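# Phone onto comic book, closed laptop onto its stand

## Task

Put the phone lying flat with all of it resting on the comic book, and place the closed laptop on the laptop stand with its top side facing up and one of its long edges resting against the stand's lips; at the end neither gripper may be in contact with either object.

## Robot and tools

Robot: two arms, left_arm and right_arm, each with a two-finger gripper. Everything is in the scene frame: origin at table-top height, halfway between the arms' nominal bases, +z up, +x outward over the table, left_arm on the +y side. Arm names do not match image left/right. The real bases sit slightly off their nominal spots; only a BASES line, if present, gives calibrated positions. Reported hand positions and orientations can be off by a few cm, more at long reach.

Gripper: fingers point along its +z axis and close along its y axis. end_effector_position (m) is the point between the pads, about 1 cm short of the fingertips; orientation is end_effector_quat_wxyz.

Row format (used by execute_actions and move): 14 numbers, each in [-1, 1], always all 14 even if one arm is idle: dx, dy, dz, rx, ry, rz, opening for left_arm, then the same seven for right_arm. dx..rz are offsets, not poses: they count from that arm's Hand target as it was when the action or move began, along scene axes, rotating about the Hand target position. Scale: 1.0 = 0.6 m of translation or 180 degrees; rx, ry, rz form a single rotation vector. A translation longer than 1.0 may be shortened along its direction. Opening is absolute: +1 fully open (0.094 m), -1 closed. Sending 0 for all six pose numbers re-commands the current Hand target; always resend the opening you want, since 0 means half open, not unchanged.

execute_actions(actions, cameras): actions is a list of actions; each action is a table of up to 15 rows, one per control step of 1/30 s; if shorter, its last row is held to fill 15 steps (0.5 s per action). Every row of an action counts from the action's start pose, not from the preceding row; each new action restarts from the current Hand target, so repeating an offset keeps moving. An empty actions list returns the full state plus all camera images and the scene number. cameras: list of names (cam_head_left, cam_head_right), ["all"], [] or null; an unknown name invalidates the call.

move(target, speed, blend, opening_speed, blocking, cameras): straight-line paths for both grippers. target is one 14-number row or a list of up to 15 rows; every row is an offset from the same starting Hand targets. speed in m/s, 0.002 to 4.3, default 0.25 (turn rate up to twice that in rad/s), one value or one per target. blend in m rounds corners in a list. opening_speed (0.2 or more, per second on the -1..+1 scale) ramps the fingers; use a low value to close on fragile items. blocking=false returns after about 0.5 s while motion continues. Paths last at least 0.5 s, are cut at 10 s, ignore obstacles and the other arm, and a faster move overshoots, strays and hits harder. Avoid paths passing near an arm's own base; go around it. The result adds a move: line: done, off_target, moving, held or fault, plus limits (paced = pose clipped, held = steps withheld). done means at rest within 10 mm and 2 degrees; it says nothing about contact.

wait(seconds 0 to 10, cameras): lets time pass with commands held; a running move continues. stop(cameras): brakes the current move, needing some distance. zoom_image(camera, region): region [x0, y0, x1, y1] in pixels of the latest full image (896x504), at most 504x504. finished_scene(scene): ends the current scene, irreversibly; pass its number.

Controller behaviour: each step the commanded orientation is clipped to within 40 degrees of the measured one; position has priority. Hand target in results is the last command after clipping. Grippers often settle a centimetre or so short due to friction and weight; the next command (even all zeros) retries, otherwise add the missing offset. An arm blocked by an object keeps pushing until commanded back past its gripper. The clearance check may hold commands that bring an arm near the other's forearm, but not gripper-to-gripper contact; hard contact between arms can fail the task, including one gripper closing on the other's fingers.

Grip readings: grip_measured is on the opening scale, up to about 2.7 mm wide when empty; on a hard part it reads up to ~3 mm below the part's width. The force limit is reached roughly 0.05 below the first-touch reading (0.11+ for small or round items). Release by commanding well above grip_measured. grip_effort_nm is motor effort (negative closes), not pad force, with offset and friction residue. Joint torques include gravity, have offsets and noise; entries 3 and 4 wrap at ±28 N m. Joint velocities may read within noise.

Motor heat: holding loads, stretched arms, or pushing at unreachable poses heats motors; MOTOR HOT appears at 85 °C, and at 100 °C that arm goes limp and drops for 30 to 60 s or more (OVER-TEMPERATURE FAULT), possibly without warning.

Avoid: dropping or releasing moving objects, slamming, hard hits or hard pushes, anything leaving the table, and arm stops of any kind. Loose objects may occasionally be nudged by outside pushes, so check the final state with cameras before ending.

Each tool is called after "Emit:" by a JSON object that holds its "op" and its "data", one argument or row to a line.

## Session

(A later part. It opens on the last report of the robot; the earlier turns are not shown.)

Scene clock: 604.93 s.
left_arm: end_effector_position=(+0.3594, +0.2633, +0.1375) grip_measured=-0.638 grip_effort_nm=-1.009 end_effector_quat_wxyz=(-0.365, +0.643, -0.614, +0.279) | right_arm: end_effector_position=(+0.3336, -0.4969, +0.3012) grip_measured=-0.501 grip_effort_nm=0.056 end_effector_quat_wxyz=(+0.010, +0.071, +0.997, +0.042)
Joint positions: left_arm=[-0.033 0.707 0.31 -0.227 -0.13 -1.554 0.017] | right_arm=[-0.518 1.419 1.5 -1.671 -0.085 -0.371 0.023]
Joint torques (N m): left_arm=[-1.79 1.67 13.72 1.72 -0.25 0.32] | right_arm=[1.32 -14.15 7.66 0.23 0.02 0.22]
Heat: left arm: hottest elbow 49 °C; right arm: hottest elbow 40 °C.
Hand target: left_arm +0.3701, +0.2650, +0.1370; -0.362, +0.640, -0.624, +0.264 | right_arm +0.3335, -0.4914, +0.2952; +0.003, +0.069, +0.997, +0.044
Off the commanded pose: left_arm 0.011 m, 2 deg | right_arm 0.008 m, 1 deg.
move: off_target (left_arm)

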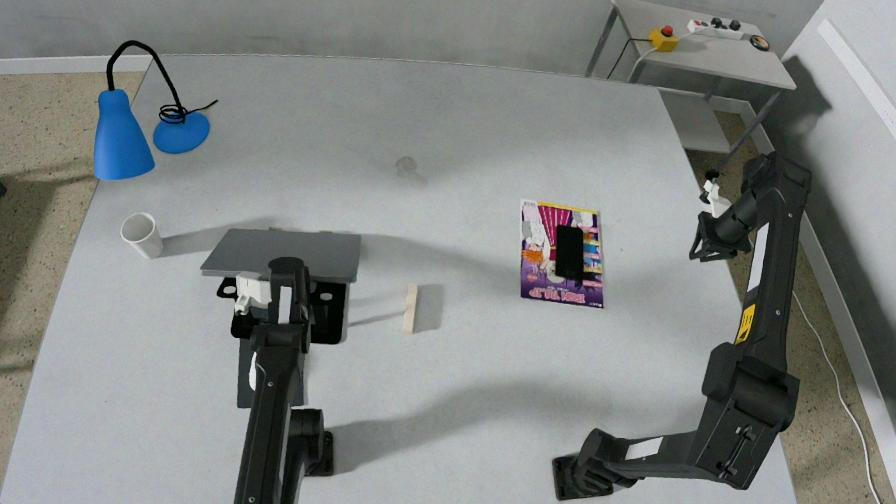

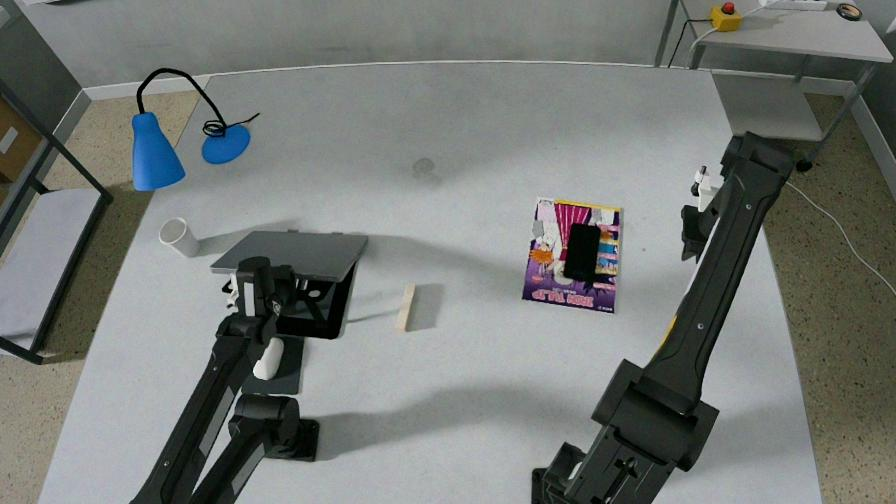

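Emit:
{"op": "move", "data": {
  "target": [
    [0.0,0.0,0.04,0.0,0.0,0.0,-0.95,0,0,0,0,0,0,-0.5],
    [0.06,0.0,0.035,0.0,0.0,0.0,-0.95,0,0,0,0,0,0,-0.5]
  ],
  "speed": 0.04,
  "cameras": ["all"]
}}

Emit:
{"op": "zoom_image", "data": {
  "camera": "cam_head_left",
  "region": [190, 180, 410, 360]
}}

Emit:
{"op": "zoom_image", "data": {
  "camera": "cam_head_right",
  "region": [190, 180, 410, 360]
}}

Scene clock: 611.07 s.
left_arm: end_effector_position=(+0.3821, +0.2642, +0.1384) grip_measured=-0.638 grip_effort_nm=-1.009 end_effector_quat_wxyz=(-0.351, +0.651, -0.621, +0.260) | right_arm: end_effector_position=(+0.3336, -0.4969, +0.3012) grip_measured=-0.501 grip_effort_nm=0.056 end_effector_quat_wxyz=(+0.010, +0.071, +0.997, +0.042)
Joint positions: left_arm=[-0.033 0.828 0.383 -0.23 -0.136 -1.555 0.017] | right_arm=[-0.518 1.419 1.5 -1.671 -0.085 -0.371 0.023]
Joint torques (N m): left_arm=[-1.73 -0.73 16.25 1.99 -0.13 0.31] | right_arm=[1.44 -14.15 7.66 0.21 0.03 0.22]
Heat: left arm: hottest elbow 48 °C; right arm: hottest elbow 40 °C.
Hand target: left_arm +0.4061, +0.2650, +0.1580; -0.362, +0.640, -0.624, +0.264 | right_arm +0.3335, -0.4914, +0.2952; +0.003, +0.069, +0.997, +0.044
Off the commanded pose: left_arm 0.031 m, 2 deg | right_arm 0.008 m, 1 deg.
move: off_target (left_arm)

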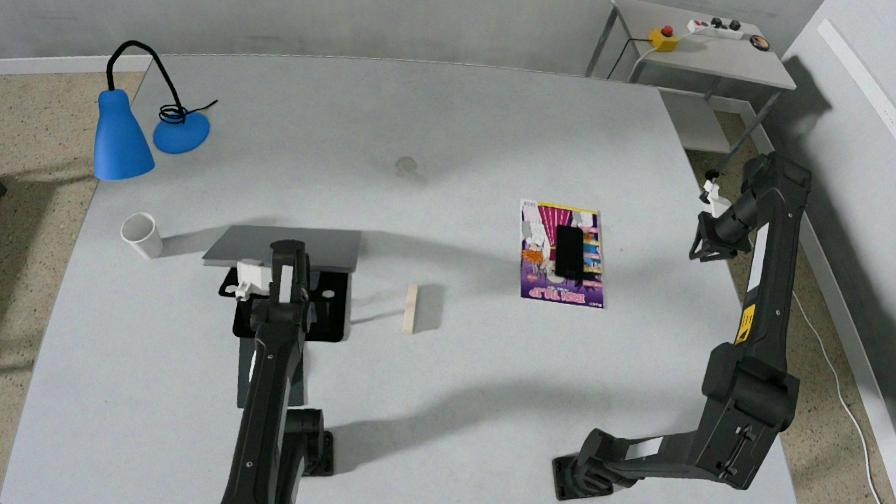

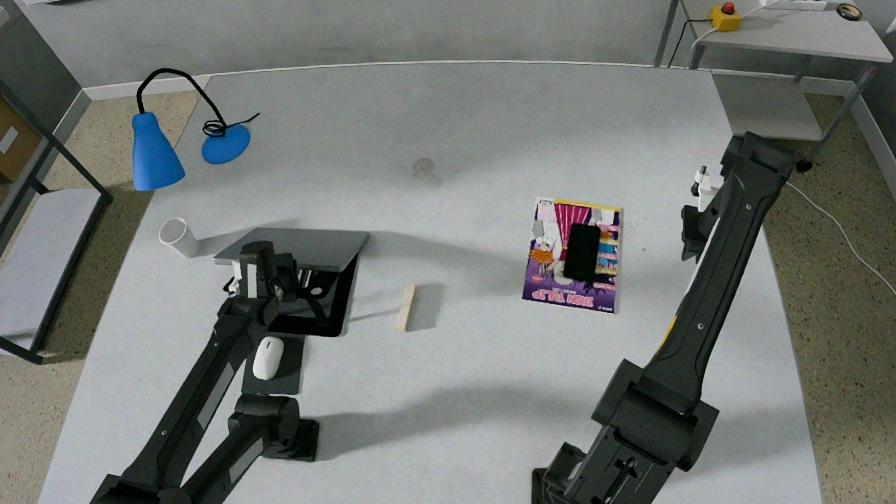

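Scaled by 2.291.

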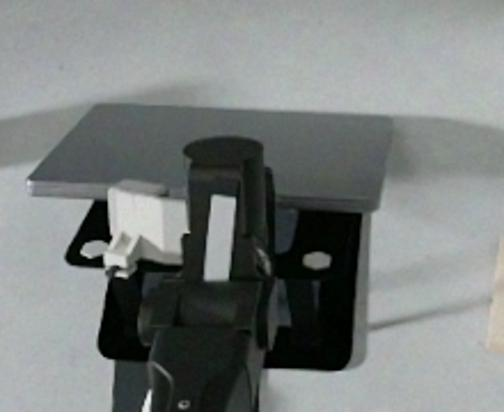

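Scaled by 2.291.

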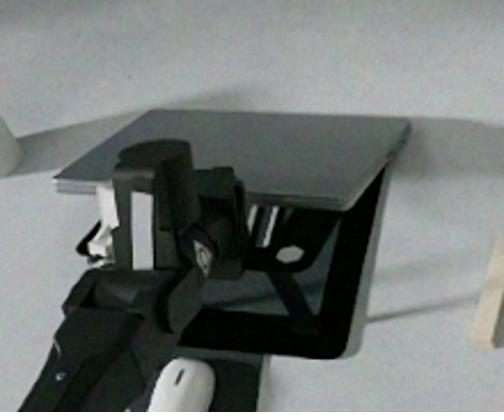

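Emit:
{"op": "move", "data": {
  "target": [0.035,0.0,0.0,0.0,0.0,0.0,-0.95,0,0,0,0,0,0,-0.5],
  "speed": 0.03,
  "cameras": ["all"]
}}

Emit:
{"op": "zoom_image", "data": {
  "camera": "cam_head_left",
  "region": [190, 180, 410, 360]
}}

Emit:
{"op": "zoom_image", "data": {
  "camera": "cam_head_right",
  "region": [190, 180, 410, 360]
}}

Scene clock: 618.73 s.
left_arm: end_effector_position=(+0.4011, +0.2641, +0.1389) grip_measured=-0.638 grip_effort_nm=-1.009 end_effector_quat_wxyz=(-0.350, +0.652, -0.620, +0.260) | right_arm: end_effector_position=(+0.3336, -0.4969, +0.3012) grip_measured=-0.501 grip_effort_nm=0.056 end_effector_quat_wxyz=(+0.010, +0.071, +0.997, +0.042)
Joint positions: left_arm=[-0.033 0.908 0.42 -0.189 -0.136 -1.559 0.017] | right_arm=[-0.518 1.419 1.5 -1.671 -0.085 -0.371 0.023]
Joint torques (N m): left_arm=[-1.26 -1.67 16.36 1.92 -0.11 0.37] | right_arm=[1.32 -14.04 7.65 0.2 0.02 0.22]
Heat: left arm: hottest elbow 48 °C; right arm: hottest elbow 40 °C.
Hand target: left_arm +0.4271, +0.2650, +0.1581; -0.362, +0.640, -0.624, +0.265 | right_arm +0.3335, -0.4914, +0.2952; +0.003, +0.069, +0.997, +0.044
Off the commanded pose: left_arm 0.032 m, 2 deg | right_arm 0.008 m, 1 deg.
move: off_target (left_arm)

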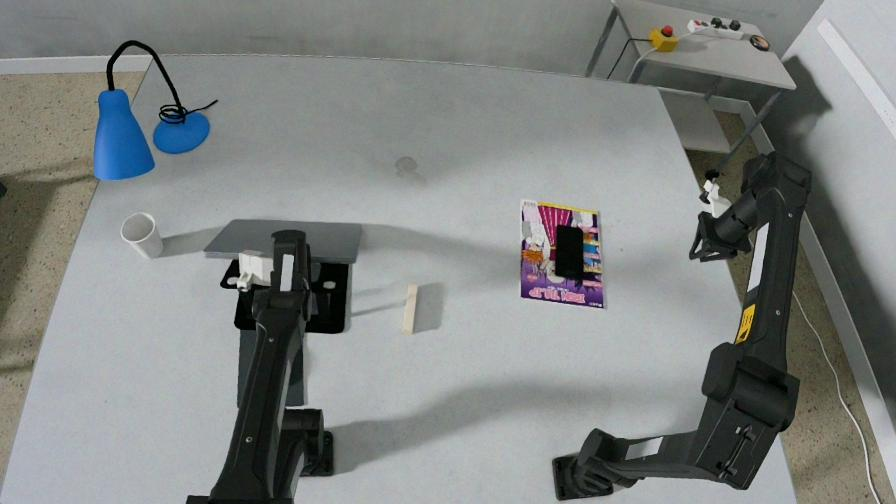

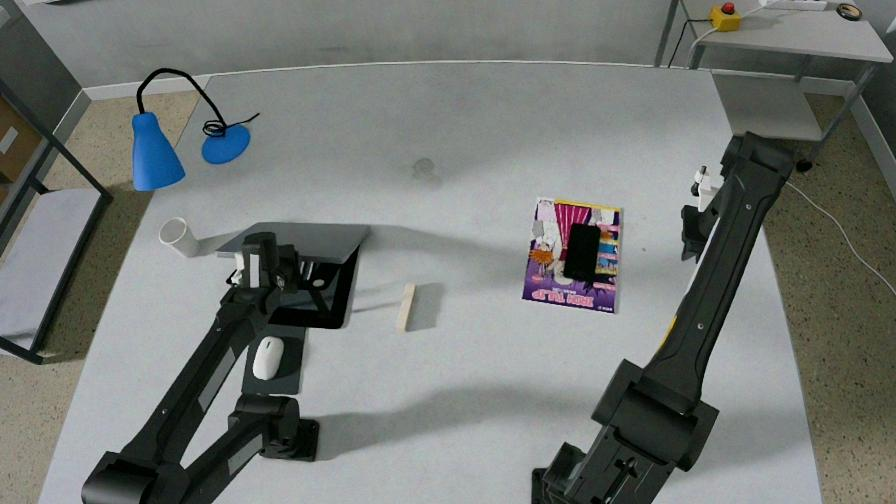

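Scaled by 2.291.

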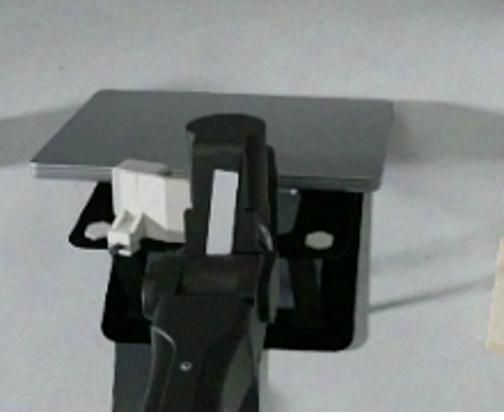

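Scaled by 2.291.

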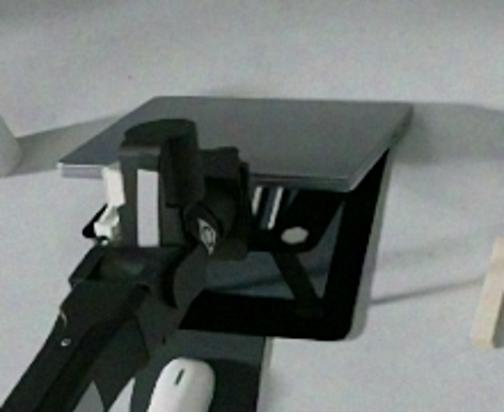

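Emit:
{"op": "move", "data": {
  "target": [-0.035,0.0,-0.03,0.0,-0.015,0.0,-0.95,0,0,0,0,0,0,-0.5],
  "speed": 0.03,
  "cameras": ["all"]
}}

Emit:
{"op": "zoom_image", "data": {
  "camera": "cam_head_left",
  "region": [190, 180, 410, 360]
}}

Emit:
{"op": "zoom_image", "data": {
  "camera": "cam_head_right",
  "region": [190, 180, 410, 360]
}}

Scene clock: 626.07 s.
left_arm: end_effector_position=(+0.4029, +0.2641, +0.1391) grip_measured=-0.638 grip_effort_nm=-1.009 end_effector_quat_wxyz=(-0.364, +0.646, -0.611, +0.277) | right_arm: end_effector_position=(+0.3336, -0.4969, +0.3012) grip_measured=-0.501 grip_effort_nm=0.056 end_effector_quat_wxyz=(+0.010, +0.071, +0.997, +0.042)
Joint positions: left_arm=[-0.033 0.906 0.392 -0.112 -0.136 -1.561 0.017] | right_arm=[-0.518 1.419 1.5 -1.671 -0.085 -0.371 0.023]
Joint torques (N m): left_arm=[-1.08 -4.84 9.65 3.12 -0.11 0.38] | right_arm=[1.38 -14.15 7.64 0.18 0.02 0.22]
Heat: left arm: hottest elbow 48 °C; right arm: hottest elbow 40 °C.
Hand target: left_arm +0.4061, +0.2650, +0.1400; -0.376, +0.634, -0.615, +0.279 | right_arm +0.3335, -0.4914, +0.2952; +0.003, +0.069, +0.997, +0.044
Off the commanded pose: left_arm 0.004 m, 2 deg | right_arm 0.008 m, 1 deg.
move: done

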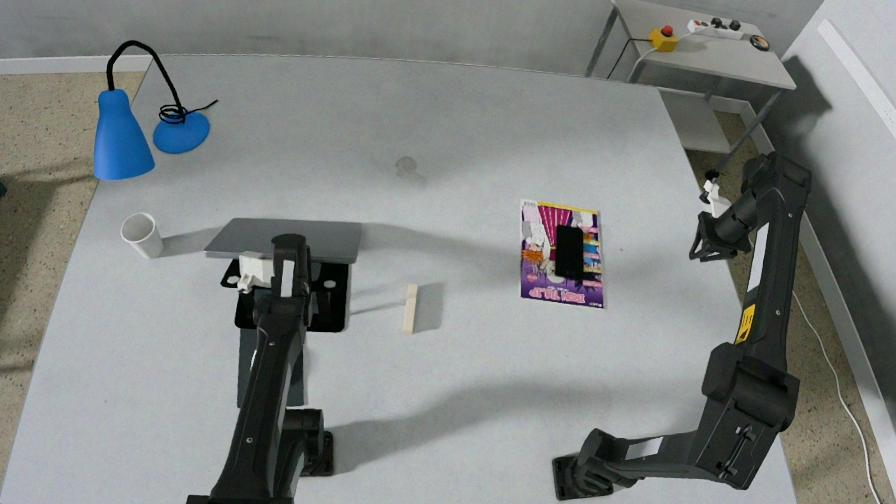

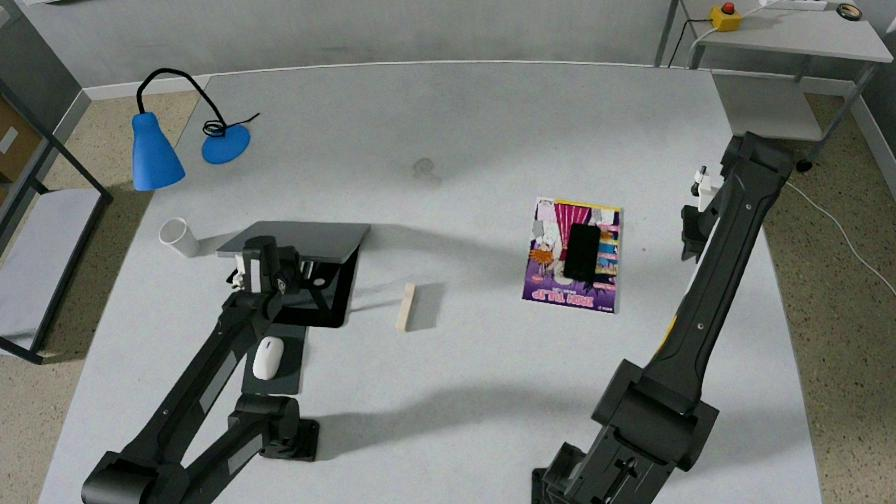

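Scaled by 2.291.

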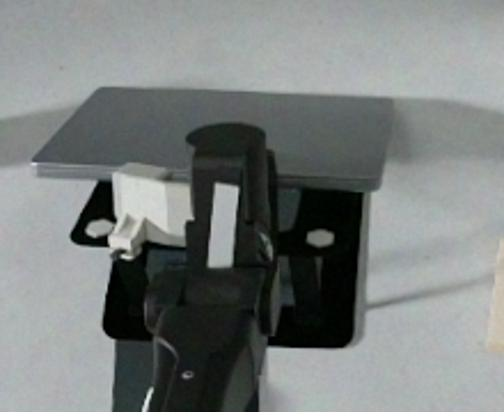

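Scaled by 2.291.

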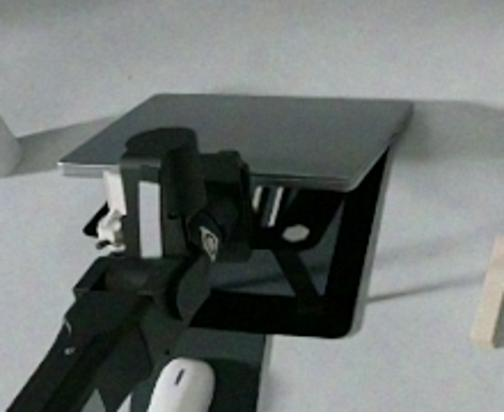

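Emit:
{"op": "move", "data": {
  "target": [0,0,0,0,0,0,-0.4,0,0,0,0,0,0,-0.5],
  "speed": 0.03,
  "opening_speed": 0.2,
  "cameras": ["all"]
}}

Emit:
{"op": "zoom_image", "data": {
  "camera": "cam_head_left",
  "region": [190, 180, 410, 360]
}}

Emit:
{"op": "zoom_image", "data": {
  "camera": "cam_head_right",
  "region": [190, 180, 410, 360]
}}

Scene clock: 631.43 s.
left_arm: end_effector_position=(+0.4015, +0.2640, +0.1367) grip_measured=-0.403 grip_effort_nm=0.144 end_effector_quat_wxyz=(-0.365, +0.645, -0.612, +0.276) | right_arm: end_effector_position=(+0.3336, -0.4969, +0.3012) grip_measured=-0.501 grip_effort_nm=0.056 end_effector_quat_wxyz=(+0.010, +0.071, +0.997, +0.042)
Joint positions: left_arm=[-0.033 0.906 0.384 -0.105 -0.136 -1.557 0.028] | right_arm=[-0.518 1.419 1.5 -1.671 -0.085 -0.371 0.023]
Joint torques (N m): left_arm=[-1.08 -3.84 10.17 2.89 -0.07 0.32] | right_arm=[1.32 -14.21 7.66 0.2 0.02 0.21]
Heat: left arm: hottest elbow 47 °C; right arm: hottest elbow 40 °C.
Hand target: left_arm +0.4062, +0.2650, +0.1402; -0.377, +0.634, -0.615, +0.280 | right_arm +0.3335, -0.4914, +0.2952; +0.003, +0.069, +0.997, +0.044
Off the commanded pose: left_arm 0.006 m, 2 deg | right_arm 0.008 m, 1 deg.
move: done

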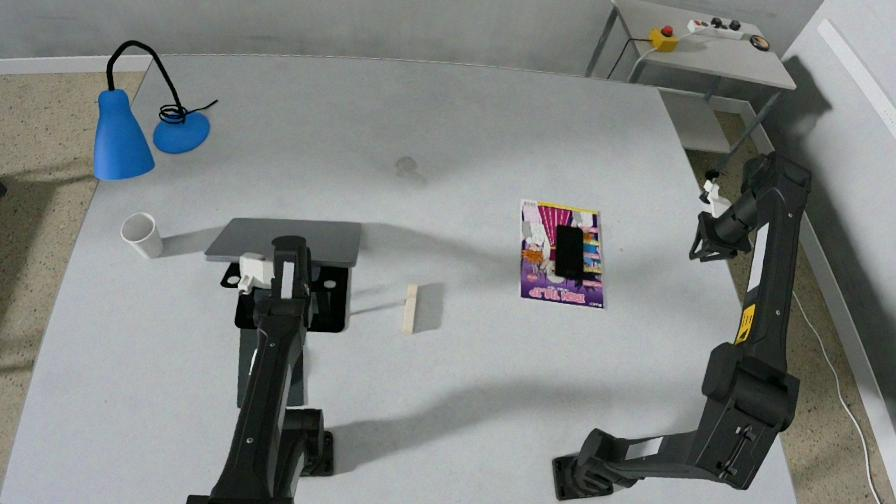

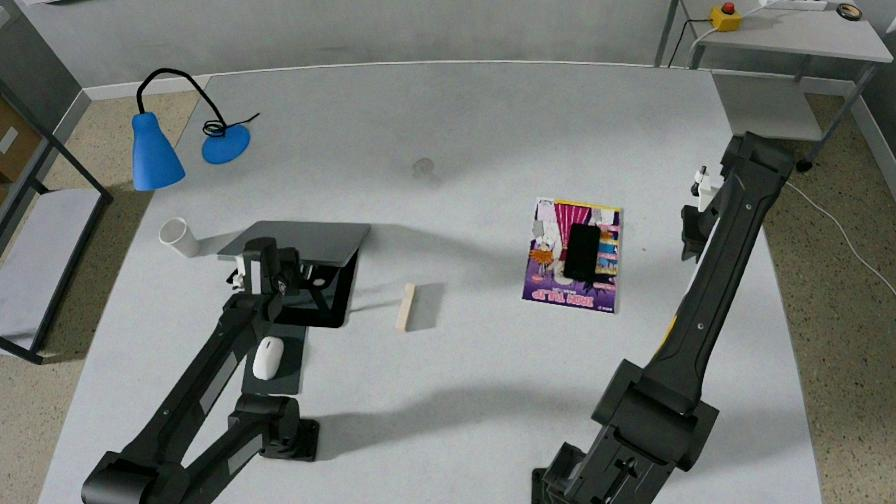

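Scaled by 2.291.

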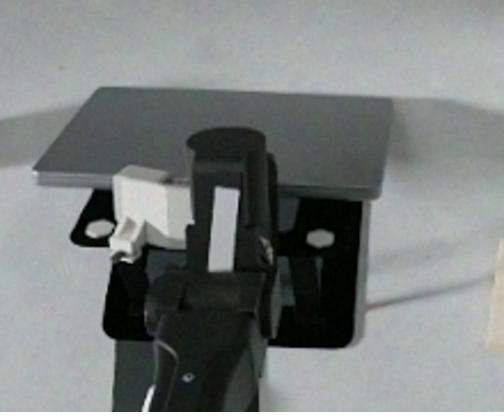

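Scaled by 2.291.

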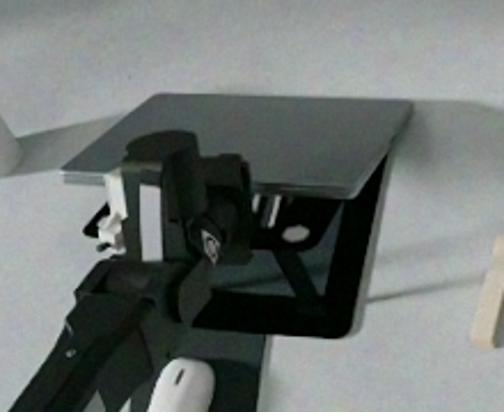

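Emit:
{"op": "move", "data": {
  "target": [-0.10,0,0.075,0,0,0,-0.4,0,0,0,0,0,0,-0.5],
  "speed": 0.06,
  "cameras": ["all"]
}}

Emit:
{"op": "zoom_image", "data": {
  "camera": "cam_head_left",
  "region": [190, 180, 410, 360]
}}

Emit:
{"op": "zoom_image", "data": {
  "camera": "cam_head_right",
  "region": [190, 180, 410, 360]
}}

Scene clock: 636.93 s.
left_arm: end_effector_position=(+0.3439, +0.2642, +0.1741) grip_measured=-0.402 grip_effort_nm=0.110 end_effector_quat_wxyz=(-0.369, +0.639, -0.616, +0.276) | right_arm: end_effector_position=(+0.3336, -0.4969, +0.3012) grip_measured=-0.501 grip_effort_nm=0.056 end_effector_quat_wxyz=(+0.010, +0.071, +0.997, +0.042)
Joint positions: left_arm=[-0.033 0.571 0.37 -0.418 -0.136 -1.54 0.028] | right_arm=[-0.518 1.419 1.5 -1.671 -0.085 -0.371 0.023]
Joint torques (N m): left_arm=[-1.14 -2.02 13.09 1.32 -0.03 0.18] | right_arm=[1.38 -14.15 7.66 0.18 0.02 0.21]
Heat: left arm: hottest elbow 46 °C; right arm: hottest elbow 40 °C.
Hand target: left_arm +0.3462, +0.2650, +0.1852; -0.377, +0.634, -0.615, +0.280 | right_arm +0.3335, -0.4914, +0.2952; +0.003, +0.069, +0.997, +0.044
Off the commanded pose: left_arm 0.011 m, 1 deg | right_arm 0.008 m, 1 deg.
move: off_target (left_arm)

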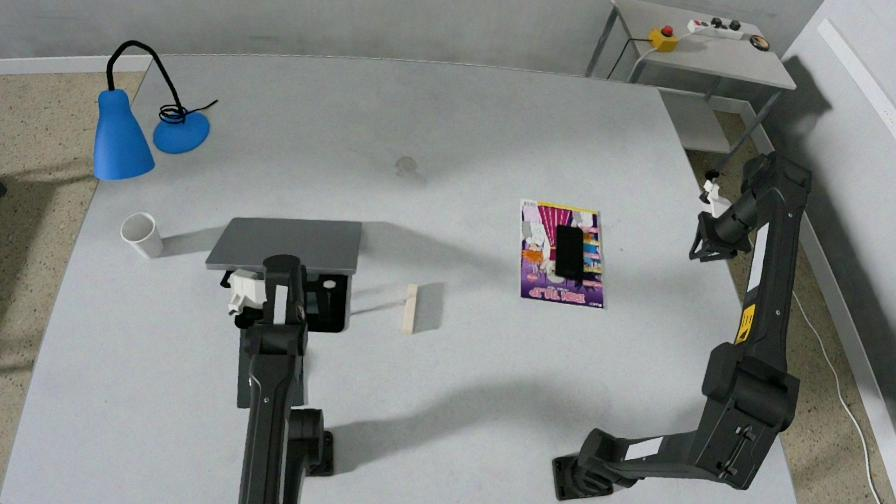

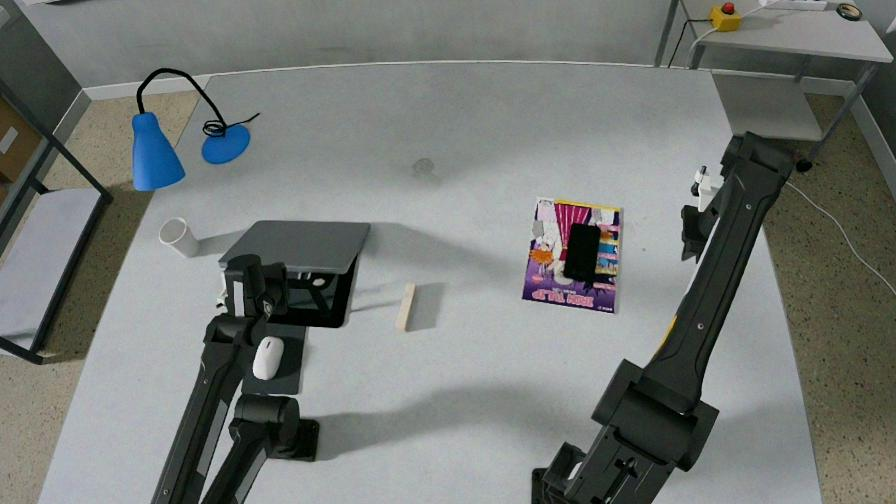

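Scaled by 2.291.

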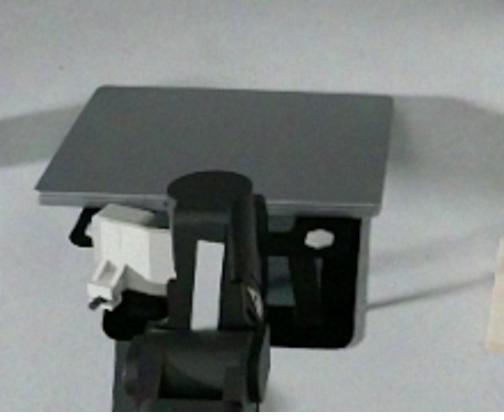

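Scaled by 2.291.

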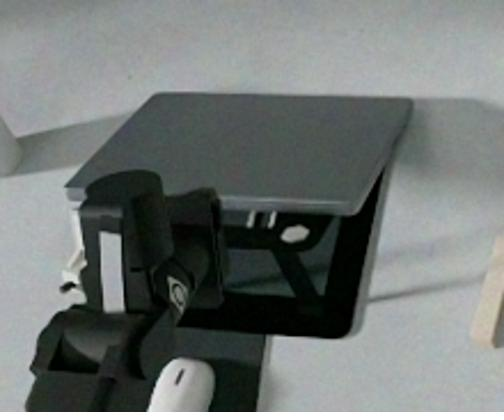

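Emit:
{"op": "move", "data": {
  "target": [
    [-0.06,0,0.08,0,0,0,-0.4,0,0,0,0,0,0,-0.5],
    [-0.15,0.2,0.25,0,0.15,0,-0.4,0,0,0,0,0,0,-0.5]
  ],
  "speed": 0.15,
  "cameras": ["all"]
}}

Emit:
{"op": "zoom_image", "data": {
  "camera": "cam_head_left",
  "region": [190, 180, 410, 360]
}}

Emit:
{"op": "zoom_image", "data": {
  "camera": "cam_head_right",
  "region": [190, 180, 410, 360]
}}

Scene clock: 646.17 s.
left_arm: end_effector_position=(+0.2503, +0.3757, +0.3028) grip_measured=-0.402 grip_effort_nm=0.110 end_effector_quat_wxyz=(-0.195, +0.687, -0.690, +0.122) | right_arm: end_effector_position=(+0.3336, -0.4969, +0.3012) grip_measured=-0.501 grip_effort_nm=0.051 end_effector_quat_wxyz=(+0.010, +0.071, +0.997, +0.042)
Joint positions: left_arm=[0.649 0.727 0.967 -1.388 0.197 -0.931 0.028] | right_arm=[-0.518 1.419 1.5 -1.671 -0.085 -0.371 0.023]
Joint torques (N m): left_arm=[-0.15 -2.02 17.62 0.64 0.13 0.09] | right_arm=[1.38 -14.04 7.65 0.21 0.02 0.21]
Heat: left arm: hottest elbow 46 °C; right arm: hottest elbow 40 °C.
Hand target: left_arm +0.2562, +0.3850, +0.3351; -0.222, +0.681, -0.686, +0.124 | right_arm +0.3335, -0.4914, +0.2952; +0.003, +0.069, +0.997, +0.044
Off the commanded pose: left_arm 0.034 m, 3 deg | right_arm 0.008 m, 1 deg.
move: off_target (left_arm)

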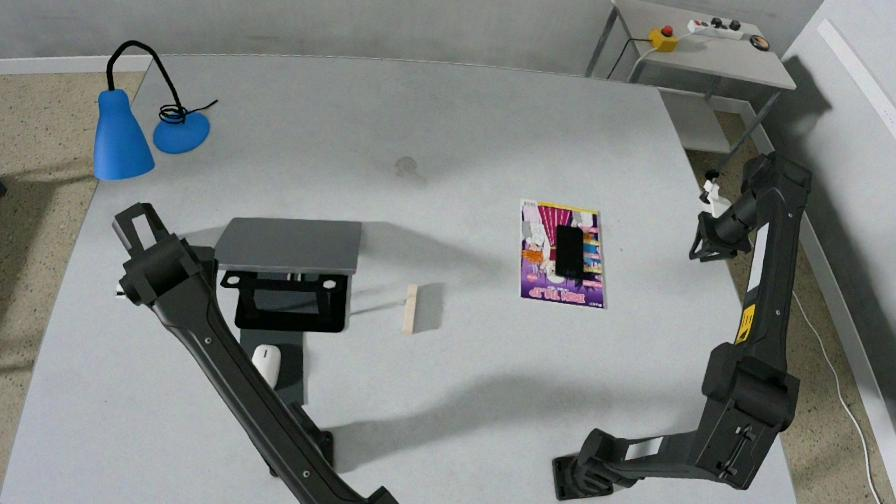

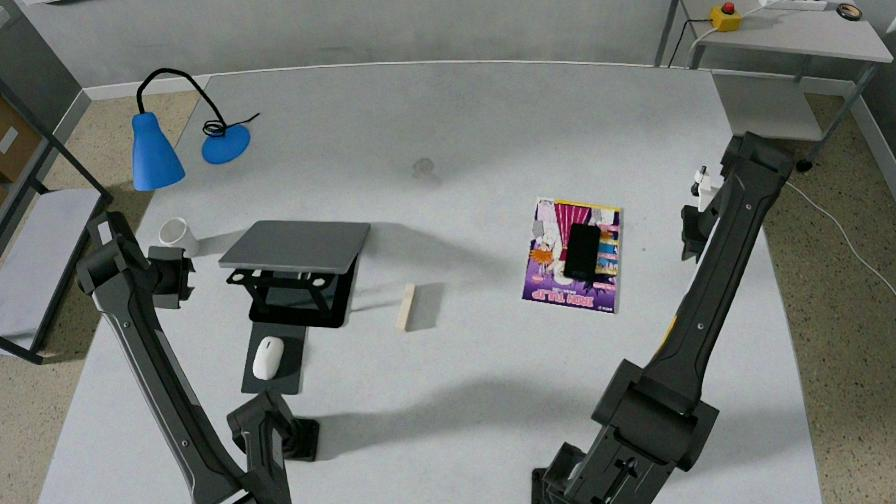

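Scaled by 2.291.

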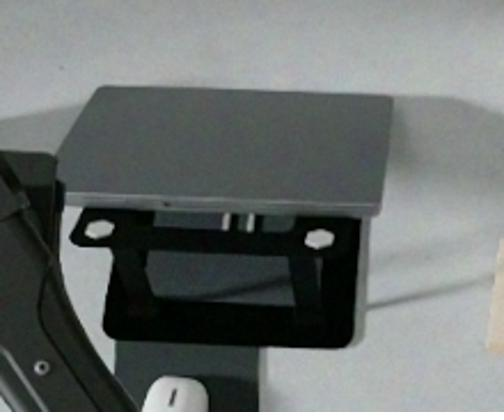

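Scaled by 2.291.

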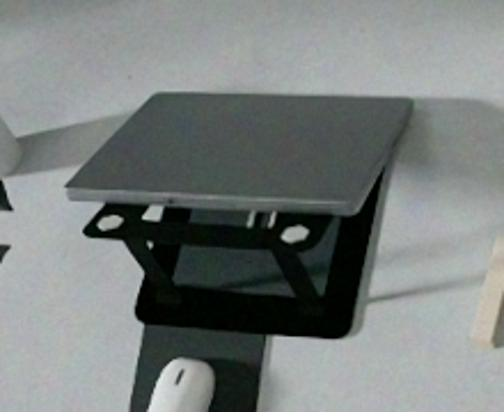

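Emit:
{"op": "zoom_image", "data": {
  "camera": "cam_head_right",
  "region": [325, 210, 385, 280]
}}

Emit:
{"op": "zoom_image", "data": {
  "camera": "cam_head_left",
  "region": [320, 210, 380, 280]
}}

Emit:
{"op": "zoom_image", "data": {
  "camera": "cam_head_right",
  "region": [210, 210, 300, 290]
}}

Emit:
{"op": "zoom_image", "data": {
  "camera": "cam_head_left",
  "region": [210, 205, 300, 285]
}}

Scaled by 7.200.

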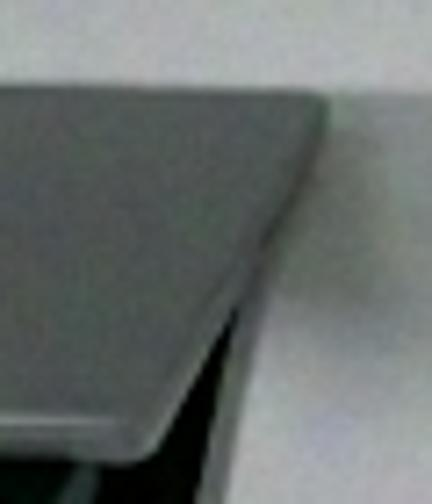

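Scaled by 7.200.

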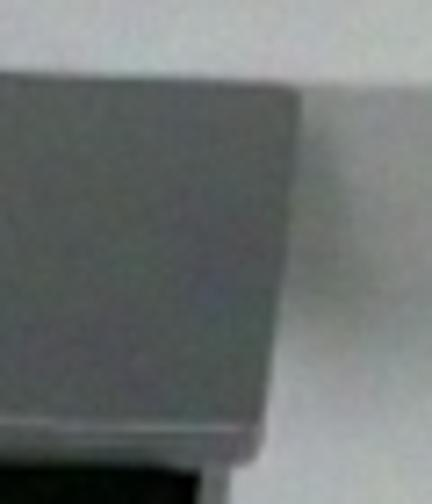

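Scaled by 5.600.

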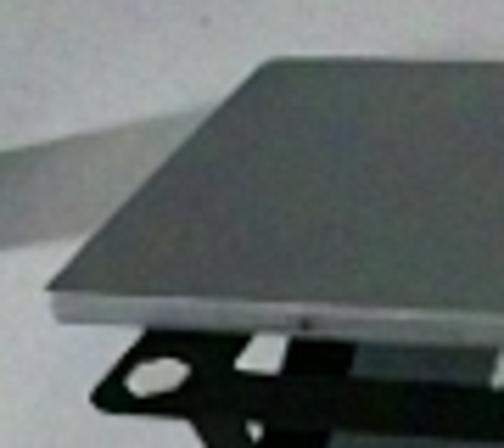

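Scaled by 5.600.

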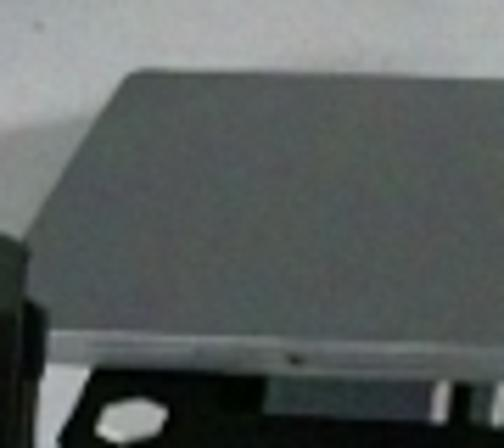

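Emit:
{"op": "finished_scene", "data": {
  "scene": 2
}}

The scene is finished: the task was done.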